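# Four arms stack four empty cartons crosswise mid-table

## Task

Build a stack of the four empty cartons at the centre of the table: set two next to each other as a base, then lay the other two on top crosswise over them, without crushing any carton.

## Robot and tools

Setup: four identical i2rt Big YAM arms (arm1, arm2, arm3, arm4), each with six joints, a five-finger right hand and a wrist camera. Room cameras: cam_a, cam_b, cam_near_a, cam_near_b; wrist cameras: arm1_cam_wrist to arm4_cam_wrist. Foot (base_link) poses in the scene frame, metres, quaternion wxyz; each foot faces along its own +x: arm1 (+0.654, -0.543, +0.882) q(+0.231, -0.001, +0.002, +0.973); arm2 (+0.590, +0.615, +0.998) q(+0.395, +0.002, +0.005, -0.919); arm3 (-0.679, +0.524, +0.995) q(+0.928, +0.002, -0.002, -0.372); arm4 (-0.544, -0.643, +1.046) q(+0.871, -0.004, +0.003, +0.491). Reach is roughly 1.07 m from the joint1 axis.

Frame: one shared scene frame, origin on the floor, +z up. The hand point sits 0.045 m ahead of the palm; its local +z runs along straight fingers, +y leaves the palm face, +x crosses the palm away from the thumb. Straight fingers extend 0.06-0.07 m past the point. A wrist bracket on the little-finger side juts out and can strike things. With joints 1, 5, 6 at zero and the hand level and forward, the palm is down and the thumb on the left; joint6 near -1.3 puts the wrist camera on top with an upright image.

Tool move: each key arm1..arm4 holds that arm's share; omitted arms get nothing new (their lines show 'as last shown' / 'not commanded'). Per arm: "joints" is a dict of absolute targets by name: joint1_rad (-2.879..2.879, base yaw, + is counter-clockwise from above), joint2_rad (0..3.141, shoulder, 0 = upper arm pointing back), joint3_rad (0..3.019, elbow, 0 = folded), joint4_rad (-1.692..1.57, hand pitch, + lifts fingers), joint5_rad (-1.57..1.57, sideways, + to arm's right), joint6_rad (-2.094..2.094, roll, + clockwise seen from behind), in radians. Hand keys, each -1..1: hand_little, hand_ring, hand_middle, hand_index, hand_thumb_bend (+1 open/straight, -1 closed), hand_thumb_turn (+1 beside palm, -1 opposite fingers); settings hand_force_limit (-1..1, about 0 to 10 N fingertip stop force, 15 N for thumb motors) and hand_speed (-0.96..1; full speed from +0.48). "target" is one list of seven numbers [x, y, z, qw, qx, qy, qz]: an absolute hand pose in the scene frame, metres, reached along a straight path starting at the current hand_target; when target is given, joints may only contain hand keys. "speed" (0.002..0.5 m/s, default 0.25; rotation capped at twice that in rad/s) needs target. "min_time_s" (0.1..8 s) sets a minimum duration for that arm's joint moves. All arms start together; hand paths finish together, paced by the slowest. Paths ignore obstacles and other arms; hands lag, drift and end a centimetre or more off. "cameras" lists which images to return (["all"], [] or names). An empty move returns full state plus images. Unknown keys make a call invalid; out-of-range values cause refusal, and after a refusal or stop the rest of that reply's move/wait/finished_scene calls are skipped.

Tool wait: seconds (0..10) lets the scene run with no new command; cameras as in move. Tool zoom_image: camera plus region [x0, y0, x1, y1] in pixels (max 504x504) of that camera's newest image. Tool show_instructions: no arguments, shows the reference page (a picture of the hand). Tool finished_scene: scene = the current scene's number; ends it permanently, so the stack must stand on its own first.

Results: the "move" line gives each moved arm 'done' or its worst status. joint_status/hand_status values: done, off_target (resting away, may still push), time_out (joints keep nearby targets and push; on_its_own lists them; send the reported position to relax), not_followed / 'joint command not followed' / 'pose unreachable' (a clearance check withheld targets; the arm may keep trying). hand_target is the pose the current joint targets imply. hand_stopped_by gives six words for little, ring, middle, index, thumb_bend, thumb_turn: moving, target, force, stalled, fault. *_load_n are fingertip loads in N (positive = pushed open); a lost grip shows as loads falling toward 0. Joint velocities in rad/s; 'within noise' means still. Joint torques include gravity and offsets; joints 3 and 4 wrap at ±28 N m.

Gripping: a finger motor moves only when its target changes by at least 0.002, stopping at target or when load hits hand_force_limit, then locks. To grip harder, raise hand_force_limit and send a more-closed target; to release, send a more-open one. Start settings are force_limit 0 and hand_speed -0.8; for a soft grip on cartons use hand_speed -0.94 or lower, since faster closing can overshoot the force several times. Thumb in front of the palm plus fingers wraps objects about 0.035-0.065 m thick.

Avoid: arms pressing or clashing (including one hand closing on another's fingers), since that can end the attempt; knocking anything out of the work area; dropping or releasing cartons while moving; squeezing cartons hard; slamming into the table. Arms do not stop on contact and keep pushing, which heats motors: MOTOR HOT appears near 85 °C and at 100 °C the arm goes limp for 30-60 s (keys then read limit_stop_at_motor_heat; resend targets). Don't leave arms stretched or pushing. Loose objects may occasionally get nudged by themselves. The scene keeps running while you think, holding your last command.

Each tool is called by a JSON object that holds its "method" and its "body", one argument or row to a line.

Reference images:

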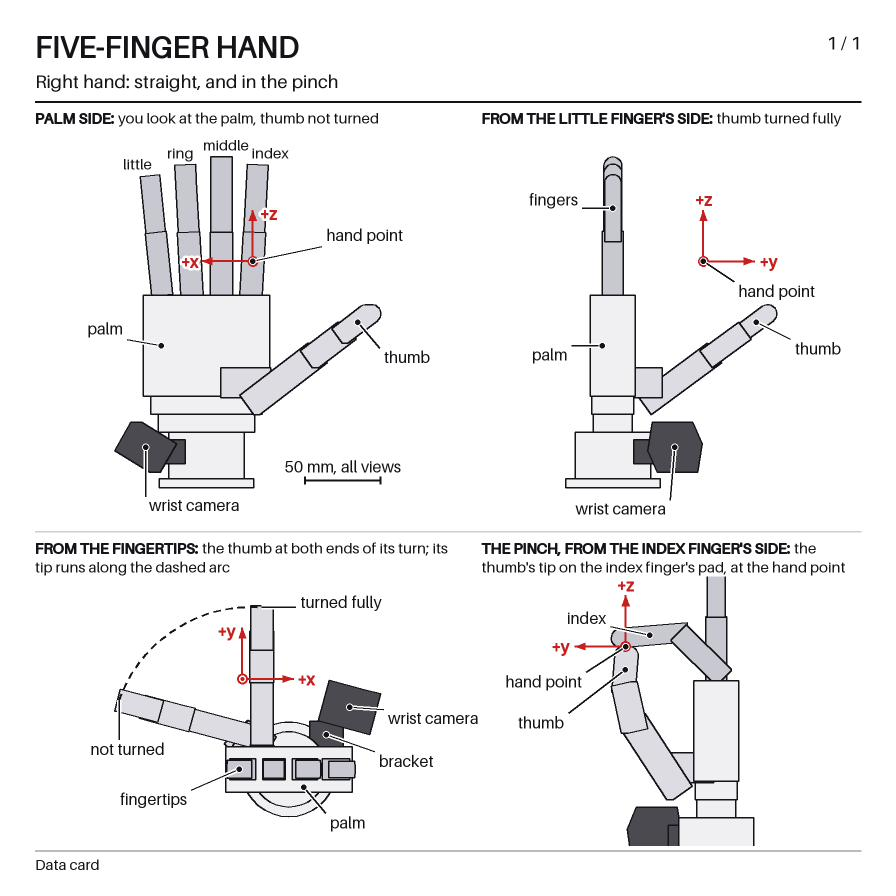

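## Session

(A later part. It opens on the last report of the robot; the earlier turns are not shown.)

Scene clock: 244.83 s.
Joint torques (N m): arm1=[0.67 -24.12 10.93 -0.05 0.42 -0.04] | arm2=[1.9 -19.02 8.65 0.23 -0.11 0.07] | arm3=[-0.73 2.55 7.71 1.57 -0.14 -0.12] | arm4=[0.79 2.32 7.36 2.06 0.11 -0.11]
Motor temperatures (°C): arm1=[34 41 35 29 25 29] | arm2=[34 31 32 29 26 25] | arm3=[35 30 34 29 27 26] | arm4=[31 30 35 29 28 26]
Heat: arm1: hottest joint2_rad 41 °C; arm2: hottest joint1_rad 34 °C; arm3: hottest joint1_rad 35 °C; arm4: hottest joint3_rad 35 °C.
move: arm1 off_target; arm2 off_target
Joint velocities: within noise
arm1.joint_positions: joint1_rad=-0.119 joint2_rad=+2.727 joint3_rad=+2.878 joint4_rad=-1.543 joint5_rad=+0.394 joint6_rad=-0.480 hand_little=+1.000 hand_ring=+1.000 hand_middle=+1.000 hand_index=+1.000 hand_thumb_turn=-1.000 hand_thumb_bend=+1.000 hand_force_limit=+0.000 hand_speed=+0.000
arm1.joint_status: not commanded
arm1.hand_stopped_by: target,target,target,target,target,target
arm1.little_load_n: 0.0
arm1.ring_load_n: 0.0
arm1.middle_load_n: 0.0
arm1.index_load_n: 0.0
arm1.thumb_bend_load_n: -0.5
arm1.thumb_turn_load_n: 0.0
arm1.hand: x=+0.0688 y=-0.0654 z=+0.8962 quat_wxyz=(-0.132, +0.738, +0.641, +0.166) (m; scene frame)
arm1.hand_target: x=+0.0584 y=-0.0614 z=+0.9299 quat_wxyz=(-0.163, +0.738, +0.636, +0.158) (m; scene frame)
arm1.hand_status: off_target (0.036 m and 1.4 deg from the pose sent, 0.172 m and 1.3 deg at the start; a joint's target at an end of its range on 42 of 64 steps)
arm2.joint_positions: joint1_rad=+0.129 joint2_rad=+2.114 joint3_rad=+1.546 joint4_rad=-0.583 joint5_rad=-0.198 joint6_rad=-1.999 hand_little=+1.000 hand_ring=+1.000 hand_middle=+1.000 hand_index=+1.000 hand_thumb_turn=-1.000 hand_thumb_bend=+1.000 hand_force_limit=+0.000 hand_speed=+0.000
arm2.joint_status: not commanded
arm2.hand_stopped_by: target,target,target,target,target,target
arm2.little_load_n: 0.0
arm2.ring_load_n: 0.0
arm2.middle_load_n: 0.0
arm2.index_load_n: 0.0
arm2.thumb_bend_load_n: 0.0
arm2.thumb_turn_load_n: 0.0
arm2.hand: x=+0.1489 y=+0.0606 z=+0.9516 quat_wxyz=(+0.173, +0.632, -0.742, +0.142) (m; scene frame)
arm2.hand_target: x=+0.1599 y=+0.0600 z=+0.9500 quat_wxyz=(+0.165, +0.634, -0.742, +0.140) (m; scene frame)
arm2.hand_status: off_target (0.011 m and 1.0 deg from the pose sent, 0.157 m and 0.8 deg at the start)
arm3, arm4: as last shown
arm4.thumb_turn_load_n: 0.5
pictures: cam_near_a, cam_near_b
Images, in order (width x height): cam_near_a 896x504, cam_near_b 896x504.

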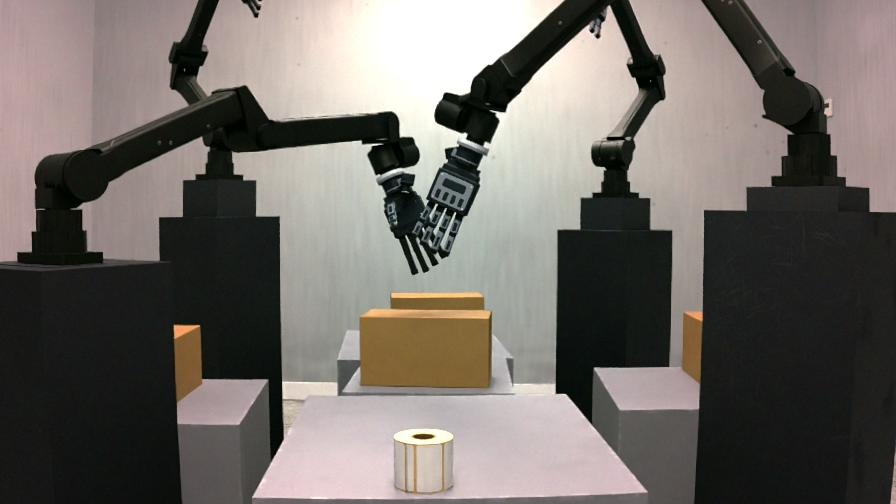

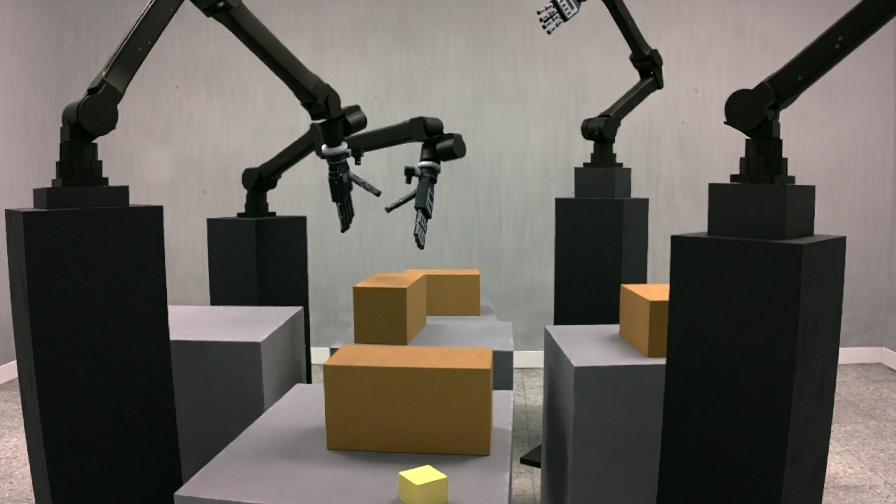

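{"method": "move", "body": {
  "arm1": {"joints": {"joint2_rad": 1.3, "joint3_rad": 1.5, "joint4_rad": -1.2}, "min_time_s": 3},
  "arm2": {"joints": {"joint2_rad": 1.2, "joint3_rad": 1.3, "joint4_rad": -1.0}, "min_time_s": 3},
  "arm3": {"joints": {"joint1_rad": -0.306, "joint2_rad": 1.73, "joint3_rad": 0.999, "joint4_rad": -0.435, "joint5_rad": 0.168, "joint6_rad": -1.199}, "min_time_s": 3},
  "arm4": {"joints": {"joint1_rad": 0.848, "joint3_rad": 1.336, "joint4_rad": -0.8, "joint5_rad": 0.087, "joint6_rad": -1.382}, "min_time_s": 2.5}
}}

{"method": "move", "body": {
  "arm4": {"joints": {"joint2_rad": 2.083, "joint4_rad": -0.396}, "min_time_s": 2.5},
  "cameras": ["arm3_cam_wrist", "arm4_cam_wrist", "cam_a", "cam_b", "cam_near_a"]
}}

{"method": "zoom_image", "body": {
  "camera": "arm3_cam_wrist",
  "region": [230, 10, 550, 400]
}}

{"method": "zoom_image", "body": {
  "camera": "arm4_cam_wrist",
  "region": [230, 10, 550, 400]
}}

Scene clock: 275.03 s.
Joint torques (N m): arm1=[0.73 -8.59 7.5 1.22 0.38 -0.05] | arm2=[2.43 -8.18 10.85 0.35 -0.05 -0.01] | arm3=[-1.49 -13.39 5.61 1.43 0.34 -0.02] | arm4=[1.26 1.38 6.46 2.59 0.15 -0.06]
Motor temperatures (°C): arm1=[34 42 36 29 25 29] | arm2=[34 31 32 29 25 25] | arm3=[35 30 34 29 27 26] | arm4=[31 30 35 29 28 26]
Heat: arm1: hottest joint2_rad 42 °C; arm2: hottest joint1_rad 34 °C; arm3: hottest joint1_rad 35 °C; arm4: hottest joint3_rad 35 °C.
move: arm1 done; arm2 done; arm3 done; arm4 done
Joint velocities: within noise
arm1.joint_positions: joint1_rad=-0.119 joint2_rad=+1.305 joint3_rad=+1.502 joint4_rad=-1.215 joint5_rad=+0.394 joint6_rad=-0.480 hand_little=+1.000 hand_ring=+1.000 hand_middle=+1.000 hand_index=+1.000 hand_thumb_turn=-1.000 hand_thumb_bend=+1.000 hand_force_limit=+0.000 hand_speed=+0.000
arm1.joint_status: all done
arm1.hand_stopped_by: target,target,target,target,target,target
arm1.little_load_n: 0.0
arm1.ring_load_n: 0.0
arm1.middle_load_n: 0.0
arm1.index_load_n: 0.0
arm1.thumb_bend_load_n: 0.0
arm1.thumb_turn_load_n: 0.0
arm1.hand: x=+0.3300 y=-0.2375 z=+1.2176 quat_wxyz=(-0.305, +0.737, +0.592, +0.115) (m; scene frame)
arm1.hand_target: x=+0.3273 y=-0.2372 z=+1.2203 quat_wxyz=(-0.313, +0.735, +0.591, +0.113) (m; scene frame)
arm1.hand_status: not commanded
arm2.joint_positions: joint1_rad=+0.129 joint2_rad=+1.201 joint3_rad=+1.308 joint4_rad=-0.986 joint5_rad=-0.198 joint6_rad=-1.998 hand_little=+1.000 hand_ring=+1.000 hand_middle=+1.000 hand_index=+1.000 hand_thumb_turn=-1.000 hand_thumb_bend=+1.000 hand_force_limit=+0.000 hand_speed=+0.000
arm2.joint_status: all done
arm2.hand_stopped_by: target,target,target,target,target,target
arm2.little_load_n: 0.0
arm2.ring_load_n: 0.0
arm2.middle_load_n: 0.0
arm2.index_load_n: 0.0
arm2.thumb_bend_load_n: 0.0
arm2.thumb_turn_load_n: 0.5
arm2.hand: x=+0.2702 y=+0.2224 z=+1.3270 quat_wxyz=(+0.299, +0.619, -0.706, +0.171) (m; scene frame)
arm2.hand_target: x=+0.2782 y=+0.2225 z=+1.3206 quat_wxyz=(+0.288, +0.622, -0.708, +0.171) (m; scene frame)
arm2.hand_status: not commanded
arm3.joint_positions: joint1_rad=-0.297 joint2_rad=+1.722 joint3_rad=+1.006 joint4_rad=-0.451 joint5_rad=+0.165 joint6_rad=-1.207 hand_little=+1.000 hand_ring=+1.000 hand_middle=+1.000 hand_index=+1.000 hand_thumb_turn=-1.000 hand_thumb_bend=+1.000 hand_force_limit=+0.000 hand_speed=+0.000
arm3.joint_status: all done
arm3.hand_stopped_by: target,target,target,target,target,target
arm3.little_load_n: 0.0
arm3.ring_load_n: 0.0
arm3.middle_load_n: 0.0
arm3.index_load_n: 0.0
arm3.thumb_bend_load_n: 0.0
arm3.thumb_turn_load_n: 0.0
arm3.hand: x=-0.5064 y=+0.0593 z=+0.9819 quat_wxyz=(+0.141, +0.728, -0.651, +0.162) (m; scene frame)
arm3.hand_target: x=-0.5114 y=+0.0585 z=+0.9766 quat_wxyz=(+0.143, +0.722, -0.657, +0.161) (m; scene frame)
arm3.hand_status: not commanded
arm4.joint_positions: joint1_rad=+0.842 joint2_rad=+0.556 joint3_rad=+1.333 joint4_rad=-0.817 joint5_rad=+0.085 joint6_rad=-1.391 hand_little=+1.000 hand_ring=+1.000 hand_middle=+1.000 hand_index=+1.000 hand_thumb_turn=-1.000 hand_thumb_bend=+1.000 hand_force_limit=+0.000 hand_speed=+0.000
arm4.joint_status: all done
arm4.hand_stopped_by: target,target,target,target,target,target
arm4.little_load_n: 0.0
arm4.ring_load_n: 0.0
arm4.middle_load_n: 0.0
arm4.index_load_n: 0.0
arm4.thumb_bend_load_n: 0.0
arm4.thumb_turn_load_n: 0.0
arm4.hand: x=-0.5551 y=-0.3585 z=+1.6477 quat_wxyz=(-0.573, +0.503, +0.520, +0.383) (m; scene frame)
arm4.hand_target: x=-0.5569 y=-0.3582 z=+1.6527 quat_wxyz=(-0.582, +0.501, +0.514, +0.382) (m; scene frame)
arm4.hand_status: not commanded
pictures: none

Scene clock: 278.13 s.
Joint torques (N m): arm1=[0.67 -8.7 7.39 1.16 0.37 -0.04] | arm2=[2.78 -7.88 11.12 0.23 -0.1 0.04] | arm3=[-1.38 -13.51 5.6 1.47 0.35 -0.01] | arm4=[1.67 -22.24 6.02 1.65 0.21 -0.05]
Motor temperatures (°C): arm1=[34 42 36 29 25 29] | arm2=[34 31 32 29 25 25] | arm3=[35 30 34 29 27 26] | arm4=[31 30 35 29 28 26]
Heat: arm1: hottest joint2_rad 42 °C; arm2: hottest joint1_rad 34 °C; arm3: hottest joint1_rad 35 °C; arm4: hottest joint3_rad 35 °C.
move: arm4 done
Joint velocities: within noise
arm1, arm2, arm3: as last shown
arm2.thumb_turn_load_n: 0.0
arm4.joint_positions: joint1_rad=+0.842 joint2_rad=+2.094 joint3_rad=+1.324 joint4_rad=-0.408 joint5_rad=+0.085 joint6_rad=-1.391 hand_little=+1.000 hand_ring=+1.000 hand_middle=+1.000 hand_index=+1.000 hand_thumb_turn=-1.000 hand_thumb_bend=+1.000 hand_force_limit=+0.000 hand_speed=+0.000
arm4.joint_status: all done
arm4.hand_stopped_by: target,target,target,target,target,target
arm4.little_load_n: 0.0
arm4.ring_load_n: -0.5
arm4.middle_load_n: 0.0
arm4.index_load_n: 0.0
arm4.thumb_bend_load_n: -0.5
arm4.thumb_turn_load_n: 0.0
arm4.hand: x=-0.6555 y=-0.0435 z=+0.9400 quat_wxyz=(-0.142, +0.658, +0.728, +0.133) (m; scene frame)
arm4.hand_target: x=-0.6624 y=-0.0331 z=+0.9514 quat_wxyz=(-0.158, +0.657, +0.723, +0.141) (m; scene frame)
arm4.hand_status: not commanded
pictures: arm3_cam_wrist, arm4_cam_wrist, cam_a, cam_b, cam_near_a
Images, in order (width x height): arm3_cam_wrist 672x504, arm4_cam_wrist 672x504, cam_a 896x504, cam_b 896x504, cam_near_a 896x504.

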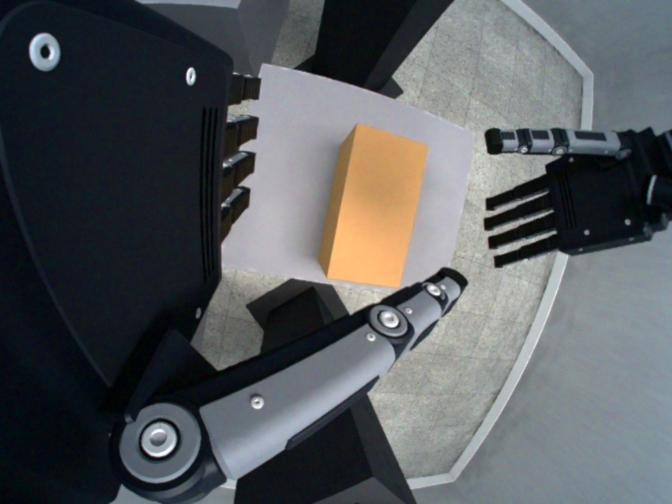

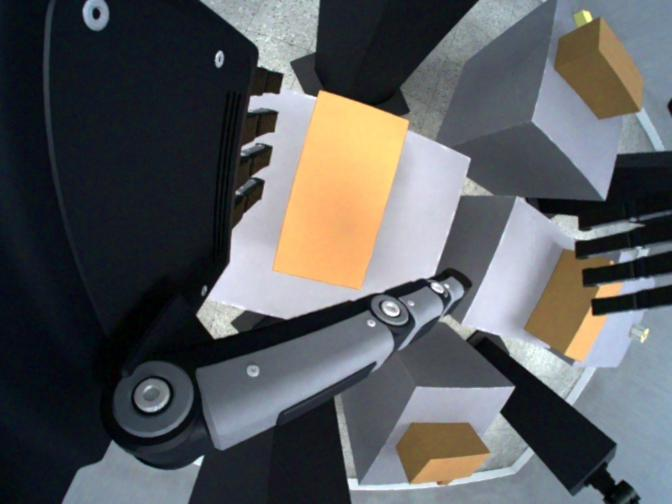

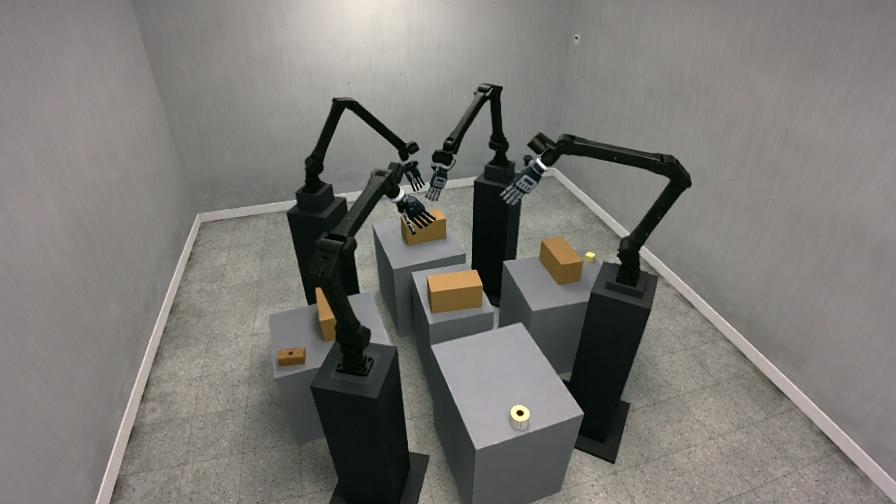

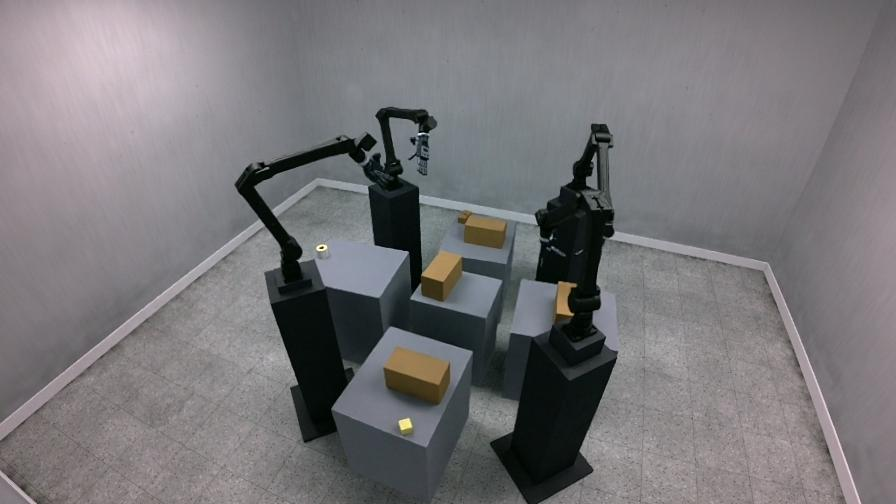

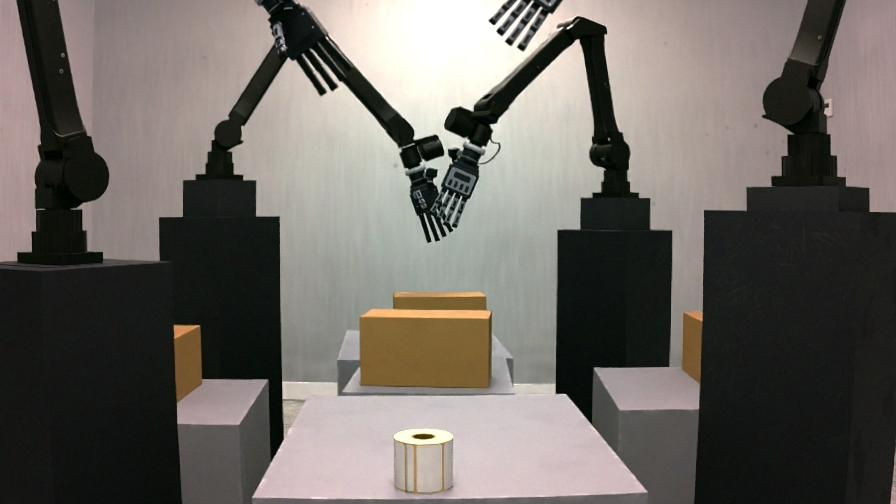

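Scaled by 1.292 from the camera's 672x504 image, which has a finer 960x720 frame.

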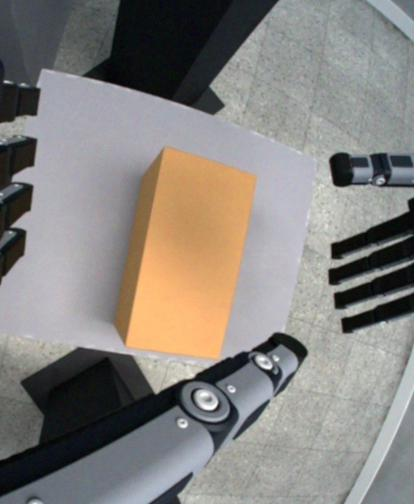

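Scaled by 1.292 from the camera's 672x504 image, which has a finer 960x720 frame.

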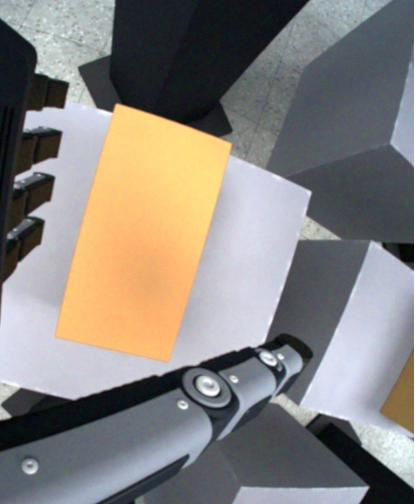

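{"method": "move", "body": {
  "arm3": {"target": [-0.5446, 0.0531, 0.735, -0.1462, -0.7198, 0.6596, -0.1595], "speed": 0.12},
  "arm4": {"target": [-0.6814, -0.0471, 0.735, -0.1595, 0.6596, 0.7198, 0.1462], "speed": 0.12},
  "cameras": ["arm3_cam_wrist", "arm4_cam_wrist", "cam_a", "cam_b", "cam_near_b", "cam_near_a"]
}}

{"method": "zoom_image", "body": {
  "camera": "cam_a",
  "region": [360, 140, 520, 300]
}}

{"method": "zoom_image", "body": {
  "camera": "cam_near_a",
  "region": [330, 180, 560, 400]
}}

Scene clock: 322.43 s.
Joint torques (N m): arm1=[0.73 -8.76 7.41 1.17 0.38 -0.03] | arm2=[2.02 -8.23 10.91 0.23 -0.08 0.06] | arm3=[-1.73 -15.03 3.74 1.43 0.03 -0.18] | arm4=[1.44 -21.66 4.82 1.62 0.25 -0.05]
Motor temperatures (°C): arm1=[33 39 35 29 25 29] | arm2=[34 30 32 28 25 25] | arm3=[35 32 34 29 27 26] | arm4=[31 32 34 29 28 26]
Heat: arm1: hottest joint2_rad 39 °C; arm2: hottest joint1_rad 34 °C; arm3: hottest joint1_rad 35 °C; arm4: hottest joint3_rad 34 °C.
move: arm3 off_target; arm4 off_target
Joint velocities: within noise
arm1, arm2: as last shown
arm1.ring_load_n: -0.5
arm3.joint_positions: joint1_rad=-0.363 joint2_rad=+2.288 joint3_rad=+0.970 joint4_rad=+0.141 joint5_rad=+0.153 joint6_rad=-1.251 hand_little=+1.000 hand_ring=+1.000 hand_middle=+1.000 hand_index=+1.000 hand_thumb_turn=-1.000 hand_thumb_bend=+1.000 hand_force_limit=+0.000 hand_speed=+0.000
arm3.joint_status: not commanded
arm3.hand_stopped_by: target,target,target,target,target,target
arm3.little_load_n: 0.0
arm3.ring_load_n: 0.0
arm3.middle_load_n: 0.0
arm3.index_load_n: 0.0
arm3.thumb_bend_load_n: -0.5
arm3.thumb_turn_load_n: 0.0
arm3.hand: x=-0.5436 y=+0.0651 z=+0.7388 quat_wxyz=(+0.143, +0.723, -0.659, +0.151) (m; scene frame)
arm3.hand_target: x=-0.5448 y=+0.0534 z=+0.7354 quat_wxyz=(+0.146, +0.720, -0.660, +0.159) (m; scene frame)
arm3.hand_status: off_target (0.013 m and 1.1 deg from the pose sent, 0.250 m and 1.5 deg at the start)
arm4.joint_positions: joint1_rad=+0.882 joint2_rad=+2.522 joint3_rad=+1.394 joint4_rad=-0.038 joint5_rad=+0.109 joint6_rad=-1.349 hand_little=+1.000 hand_ring=+1.000 hand_middle=+1.000 hand_index=+1.000 hand_thumb_turn=-1.000 hand_thumb_bend=+1.000 hand_force_limit=+0.000 hand_speed=+0.000
arm4.joint_status: not commanded
arm4.hand_stopped_by: target,target,target,target,target,target
arm4.little_load_n: 0.0
arm4.ring_load_n: 0.0
arm4.middle_load_n: 0.0
arm4.index_load_n: 0.0
arm4.thumb_bend_load_n: 0.0
arm4.thumb_turn_load_n: 0.0
arm4.hand: x=-0.6732 y=-0.0596 z=+0.7327 quat_wxyz=(-0.147, +0.660, +0.724, +0.140) (m; scene frame)
arm4.hand_target: x=-0.6813 y=-0.0475 z=+0.7353 quat_wxyz=(-0.160, +0.660, +0.720, +0.146) (m; scene frame)
arm4.hand_status: off_target (0.015 m and 1.7 deg from the pose sent, 0.207 m and 2.7 deg at the start)
pictures: arm3_cam_wrist, arm4_cam_wrist, cam_a, cam_b, cam_near_a, cam_near_b
Images, in order (width x height): arm3_cam_wrist 672x504, arm4_cam_wrist 672x504, cam_a 896x504, cam_b 896x504, cam_near_a 896x504, cam_near_b 896x504.

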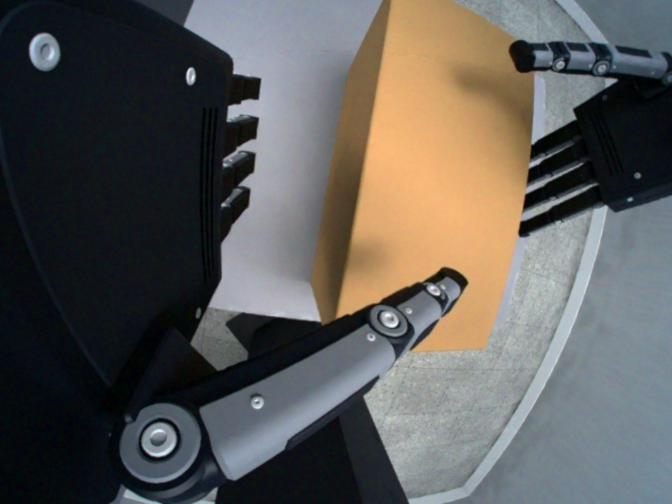

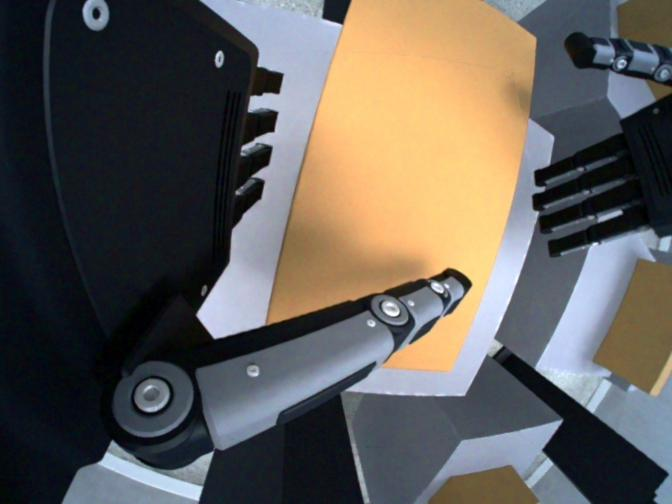

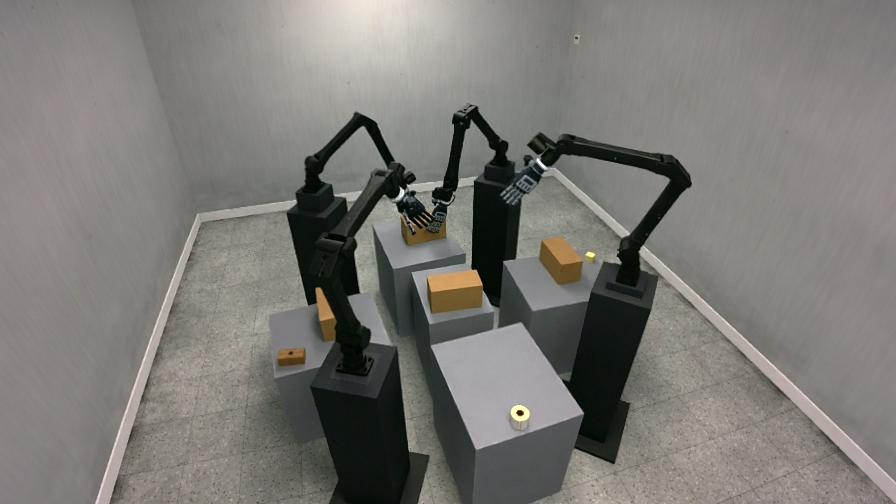

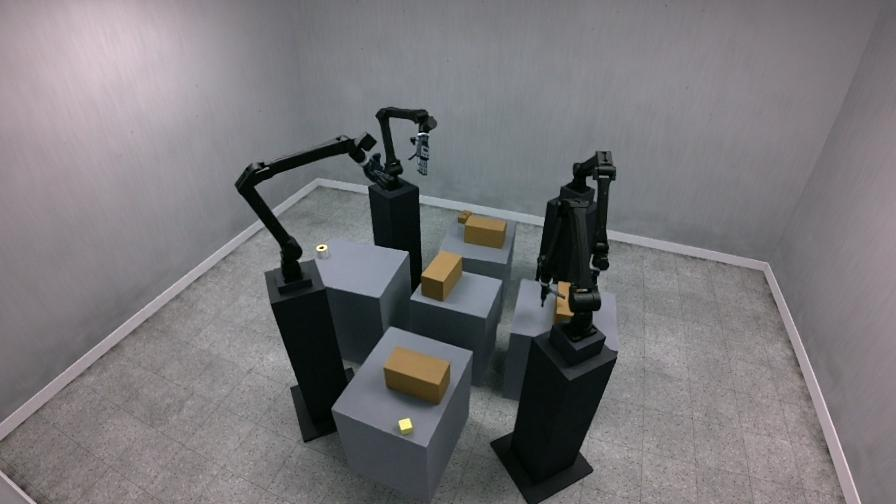

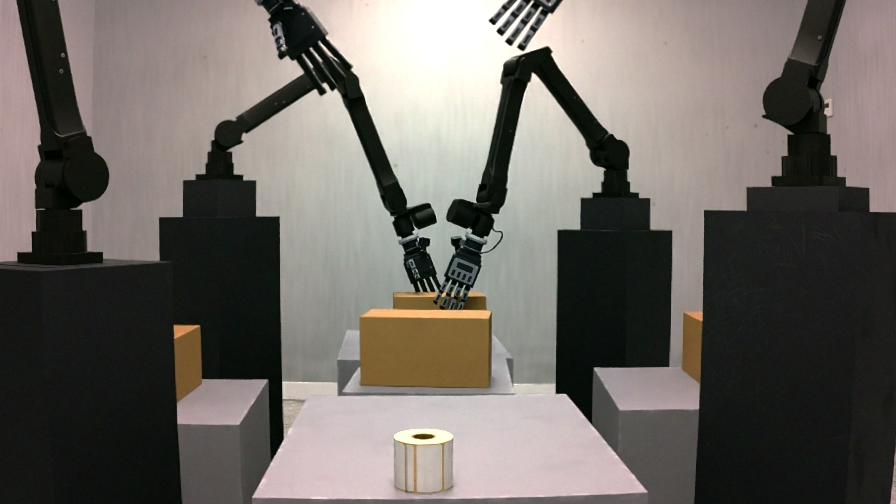

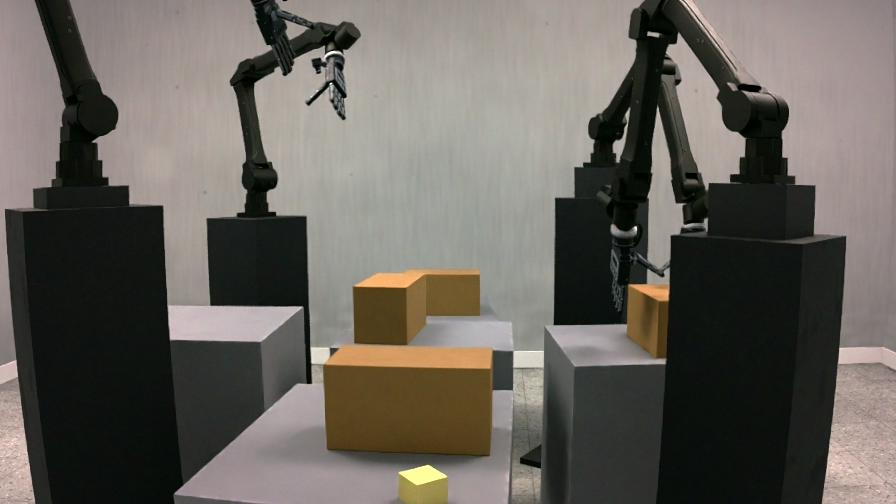

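Scaled by 3.150 from the camera's 896x504 image, which has a finer 1280x720 frame.

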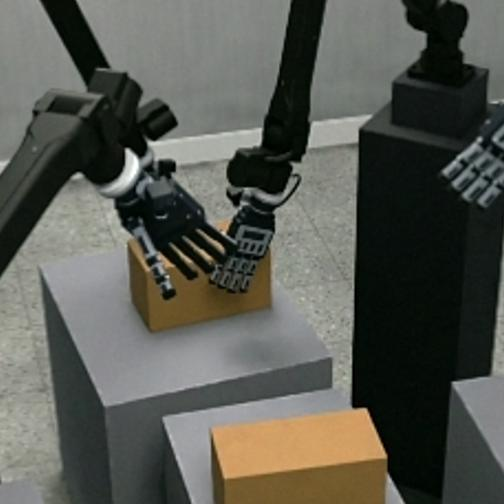

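Scaled by 2.191 from the camera's 896x504 image, which has a finer 1280x720 frame.

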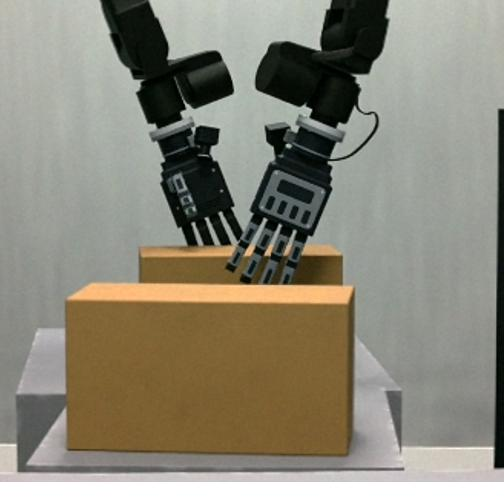

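{"method": "move", "body": {
  "arm3": {"target": [-0.5434, 0.0390, 0.700, -0.1462, -0.7198, 0.6596, -0.1595], "speed": 0.08},
  "arm4": {"target": [-0.6874, -0.0337, 0.700, -0.1595, 0.6596, 0.7198, 0.1462], "speed": 0.08},
  "cameras": ["arm3_cam_wrist", "arm4_cam_wrist", "cam_near_b", "cam_near_a", "cam_a"]
}}

{"method": "zoom_image", "body": {
  "camera": "cam_near_b",
  "region": [540, 180, 720, 380]
}}

{"method": "zoom_image", "body": {
  "camera": "cam_a",
  "region": [360, 140, 520, 300]
}}

{"method": "zoom_image", "body": {
  "camera": "cam_near_a",
  "region": [330, 180, 560, 400]
}}

Scene clock: 336.90 s.
Joint torques (N m): arm1=[0.91 -8.7 7.43 1.21 0.37 -0.05] | arm2=[2.9 -7.77 10.85 0.39 -0.08 0.02] | arm3=[-1.9 -15.56 3.52 1.48 0.02 -0.18] | arm4=[1.49 -22.53 4.78 1.42 0.28 -0.06]
Motor temperatures (°C): arm1=[33 38 35 29 25 29] | arm2=[34 30 32 28 25 25] | arm3=[35 32 33 29 27 26] | arm4=[31 34 33 29 28 26]
Heat: arm1: hottest joint2_rad 38 °C; arm2: hottest joint1_rad 34 °C; arm3: hottest joint1_rad 35 °C; arm4: hottest joint2_rad 34 °C.
move: arm3 off_target; arm4 off_target
Joint velocities: within noise
arm1, arm2: as last shown
arm1.little_load_n: 0.5
arm1.ring_load_n: 0.0
arm3.joint_positions: joint1_rad=-0.373 joint2_rad=+2.389 joint3_rad=+1.048 joint4_rad=+0.167 joint5_rad=+0.149 joint6_rad=-1.261 hand_little=+1.000 hand_ring=+1.000 hand_middle=+1.000 hand_index=+1.000 hand_thumb_turn=-1.000 hand_thumb_bend=+1.000 hand_force_limit=+0.000 hand_speed=+0.000
arm3.joint_status: not commanded
arm3.hand_stopped_by: target,target,target,target,target,target
arm3.little_load_n: 0.0
arm3.ring_load_n: 0.0
arm3.middle_load_n: 0.0
arm3.index_load_n: 0.0
arm3.thumb_bend_load_n: 0.0
arm3.thumb_turn_load_n: 0.0
arm3.hand: x=-0.5410 y=+0.0496 z=+0.7057 quat_wxyz=(+0.143, +0.723, -0.658, +0.152) (m; scene frame)
arm3.hand_target: x=-0.5435 y=+0.0393 z=+0.7004 quat_wxyz=(+0.146, +0.720, -0.660, +0.159) (m; scene frame)
arm3.hand_status: off_target (0.012 m and 1.0 deg from the pose sent, 0.047 m and 1.1 deg at the start)
arm4.joint_positions: joint1_rad=+0.883 joint2_rad=+2.620 joint3_rad=+1.494 joint4_rad=-0.035 joint5_rad=+0.110 joint6_rad=-1.347 hand_little=+1.000 hand_ring=+1.000 hand_middle=+1.000 hand_index=+1.000 hand_thumb_turn=-1.000 hand_thumb_bend=+1.000 hand_force_limit=+0.000 hand_speed=+0.000
arm4.joint_status: not commanded
arm4.hand_stopped_by: target,target,target,target,target,target
arm4.little_load_n: 0.0
arm4.ring_load_n: 0.0
arm4.middle_load_n: 0.0
arm4.index_load_n: 0.0
arm4.thumb_bend_load_n: 0.0
arm4.thumb_turn_load_n: 0.0
arm4.hand: x=-0.6795 y=-0.0441 z=+0.6987 quat_wxyz=(-0.149, +0.660, +0.723, +0.141) (m; scene frame)
arm4.hand_target: x=-0.6874 y=-0.0339 z=+0.7003 quat_wxyz=(-0.160, +0.660, +0.720, +0.146) (m; scene frame)
arm4.hand_status: off_target (0.013 m and 1.4 deg from the pose sent, 0.044 m and 1.7 deg at the start)
pictures: arm3_cam_wrist, arm4_cam_wrist, cam_a, cam_near_a, cam_near_b
Images, in order (width x height): arm3_cam_wrist 672x504, arm4_cam_wrist 672x504, cam_a 896x504, cam_near_a 896x504, cam_near_b 896x504.

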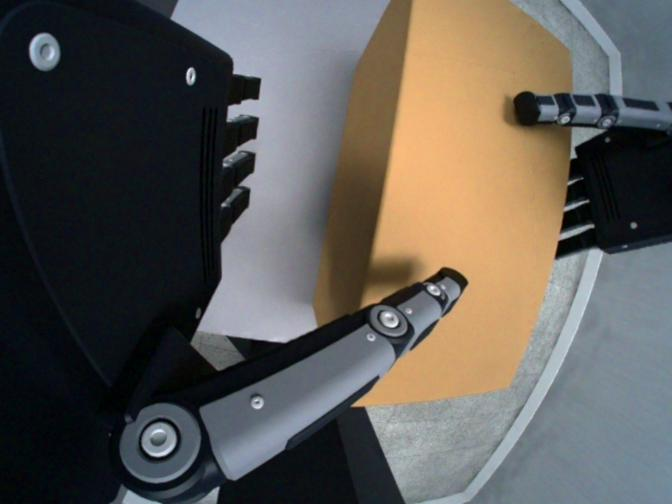

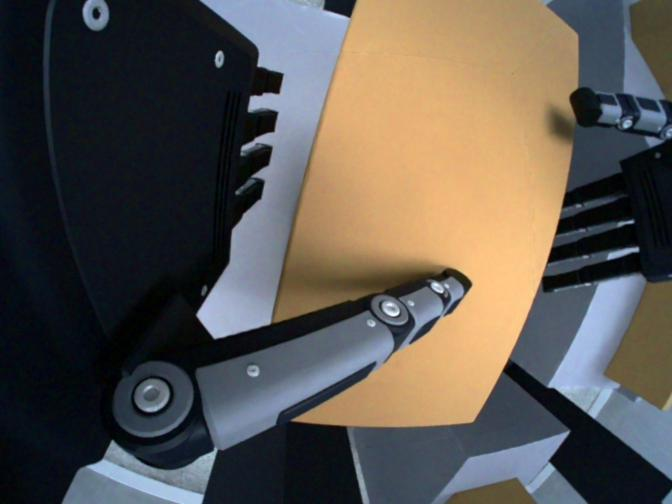

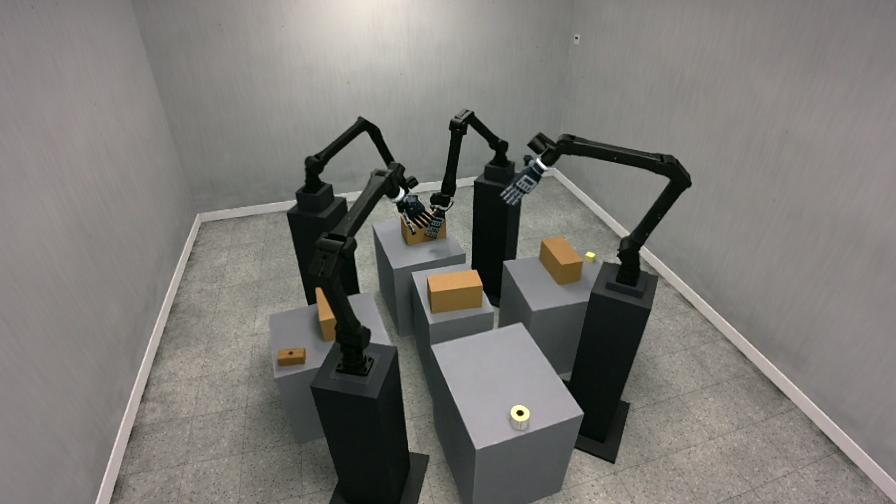

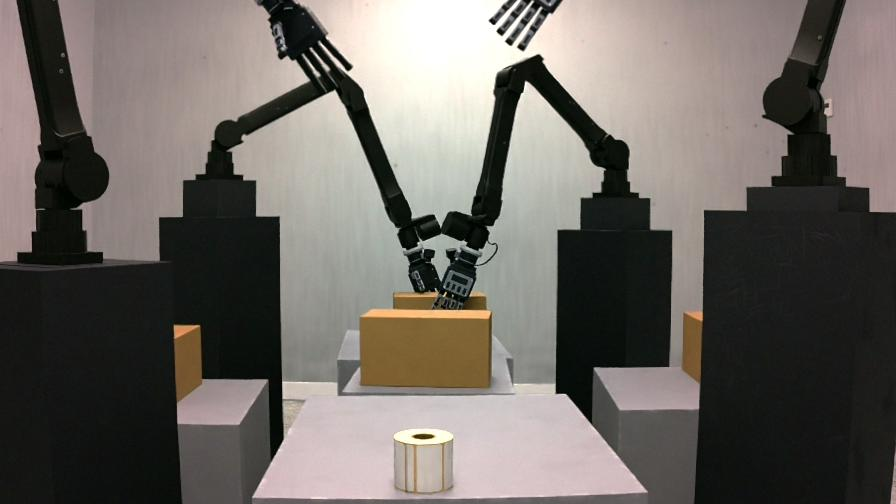

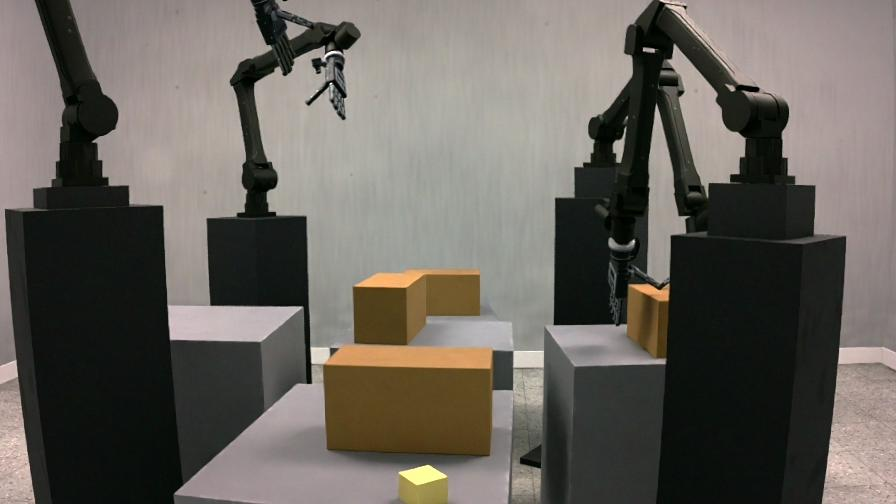

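Scaled by 2.520 from the camera's 896x504 image, which has a finer 1280x720 frame.

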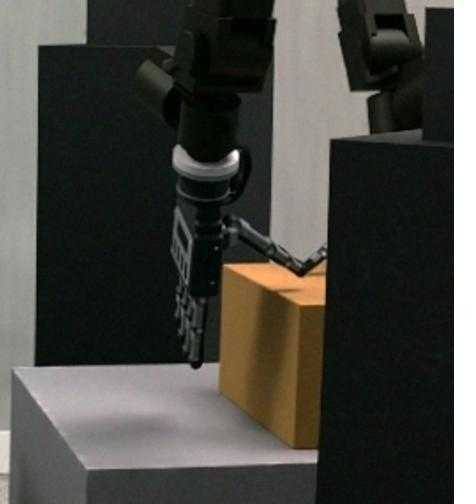

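Scaled by 3.150 from the camera's 896x504 image, which has a finer 1280x720 frame.

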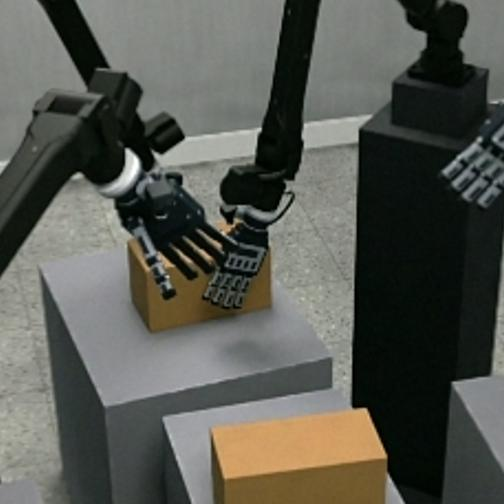

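Scaled by 2.191 from the camera's 896x504 image, which has a finer 1280x720 frame.

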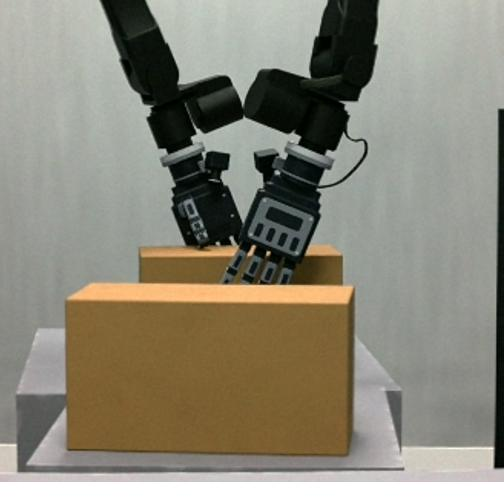

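{"method": "move", "body": {
  "arm3": {"target": [-0.6056, 0.0338, 0.700, -0.1462, -0.7198, 0.6596, -0.1595], "speed": 0.04},
  "arm4": {"target": [-0.6204, -0.0278, 0.700, -0.1595, 0.6596, 0.7198, 0.1462], "speed": 0.04},
  "cameras": ["arm3_cam_wrist", "arm4_cam_wrist", "cam_near_b", "cam_near_a"]
}}

Scene clock: 350.00 s.
Joint torques (N m): arm1=[0.97 -8.7 7.45 1.2 0.37 -0.03] | arm2=[2.32 -7.41 10.78 0.28 -0.08 0.09] | arm3=[-2.96 -16.26 1.33 1.48 0.29 -0.27] | arm4=[-1.26 -23.18 2.88 1.62 0.25 -0.16]
Motor temperatures (°C): arm1=[33 38 34 29 25 29] | arm2=[34 30 32 28 25 25] | arm3=[35 32 32 29 27 26] | arm4=[31 34 33 29 28 26]
Heat: arm1: hottest joint2_rad 38 °C; arm2: hottest joint1_rad 34 °C; arm3: hottest joint1_rad 35 °C; arm4: hottest joint2_rad 34 °C.
move: arm3 off_target; arm4 off_target
Joint velocities: within noise
arm1, arm2: as last shown
arm1.little_load_n: 0.0
arm3.joint_positions: joint1_rad=-0.491 joint2_rad=+2.389 joint3_rad=+1.027 joint4_rad=+0.224 joint5_rad=+0.088 joint6_rad=-1.373 hand_little=+1.000 hand_ring=+1.000 hand_middle=+1.000 hand_index=+1.000 hand_thumb_turn=-1.000 hand_thumb_bend=+1.000 hand_force_limit=+0.000 hand_speed=+0.000
arm3.joint_status: not commanded
arm3.hand_stopped_by: target,target,target,target,target,target
arm3.little_load_n: 0.0
arm3.ring_load_n: 0.0
arm3.middle_load_n: 0.0
arm3.index_load_n: 0.0
arm3.thumb_bend_load_n: 0.0
arm3.thumb_turn_load_n: 0.5
arm3.hand: x=-0.5888 y=+0.0311 z=+0.7046 quat_wxyz=(+0.142, +0.723, -0.655, +0.165) (m; scene frame)
arm3.hand_target: x=-0.6053 y=+0.0341 z=+0.7002 quat_wxyz=(+0.146, +0.720, -0.660, +0.159) (m; scene frame)
arm3.hand_status: off_target (0.018 m and 1.1 deg from the pose sent, 0.067 m and 1.0 deg at the start)
arm4.joint_positions: joint1_rad=+0.801 joint2_rad=+2.618 joint3_rad=+1.472 joint4_rad=+0.004 joint5_rad=+0.062 joint6_rad=-1.433 hand_little=+1.000 hand_ring=+1.000 hand_middle=+1.000 hand_index=+1.000 hand_thumb_turn=-1.000 hand_thumb_bend=+1.000 hand_force_limit=+0.000 hand_speed=+0.000
arm4.joint_status: not commanded
arm4.hand_stopped_by: target,target,target,target,target,target
arm4.little_load_n: 0.0
arm4.ring_load_n: 0.0
arm4.middle_load_n: 0.0
arm4.index_load_n: 0.0
arm4.thumb_bend_load_n: 0.5
arm4.thumb_turn_load_n: -1.0
arm4.hand: x=-0.6360 y=-0.0336 z=+0.6966 quat_wxyz=(-0.158, +0.654, +0.727, +0.139) (m; scene frame)
arm4.hand_target: x=-0.6205 y=-0.0281 z=+0.7000 quat_wxyz=(-0.159, +0.660, +0.720, +0.146) (m; scene frame)
arm4.hand_status: off_target (0.017 m and 1.3 deg from the pose sent, 0.061 m and 1.4 deg at the start)
pictures: arm3_cam_wrist, arm4_cam_wrist, cam_near_a, cam_near_b
Images, in order (width x height): arm3_cam_wrist 672x504, arm4_cam_wrist 672x504, cam_near_a 896x504, cam_near_b 896x504.

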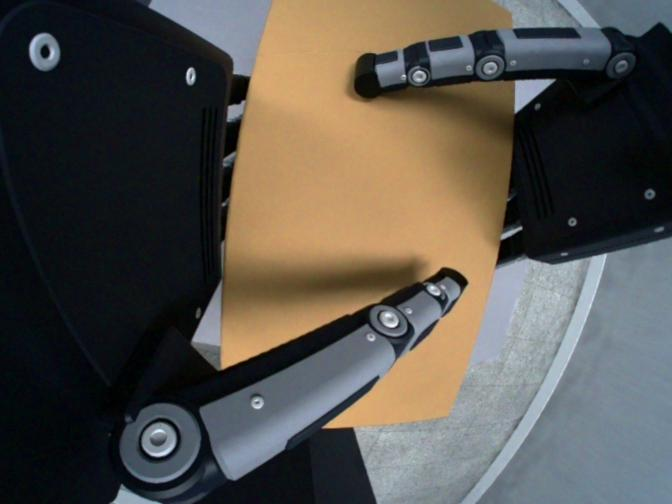

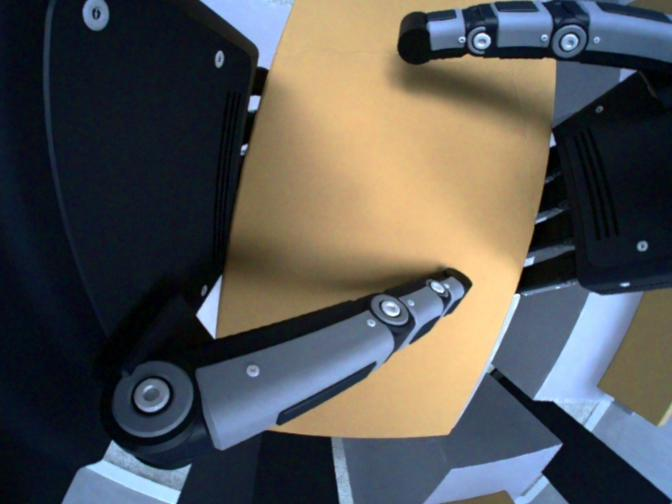

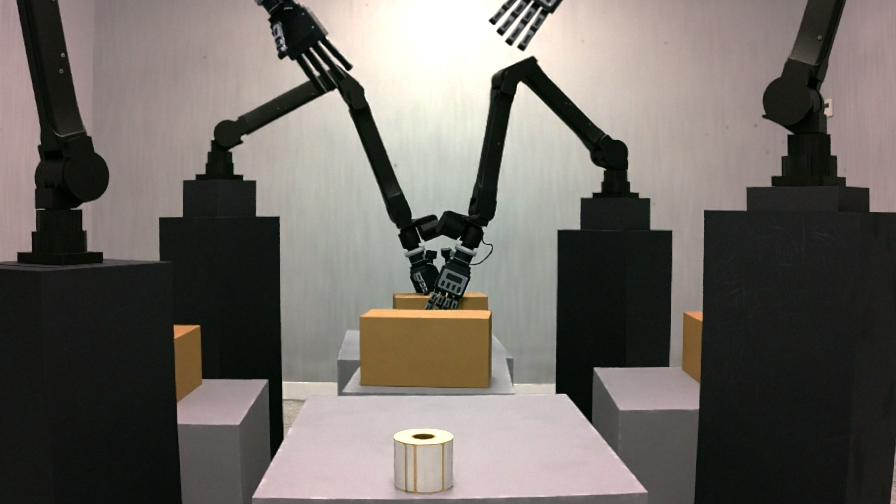

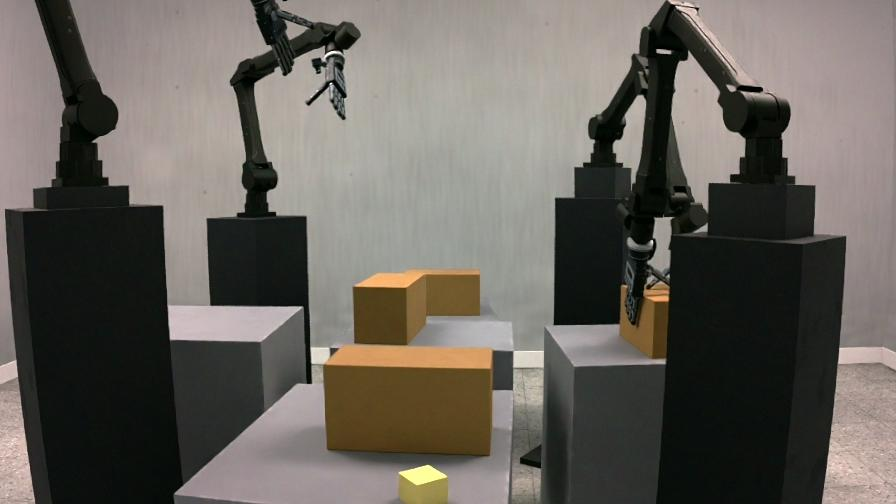

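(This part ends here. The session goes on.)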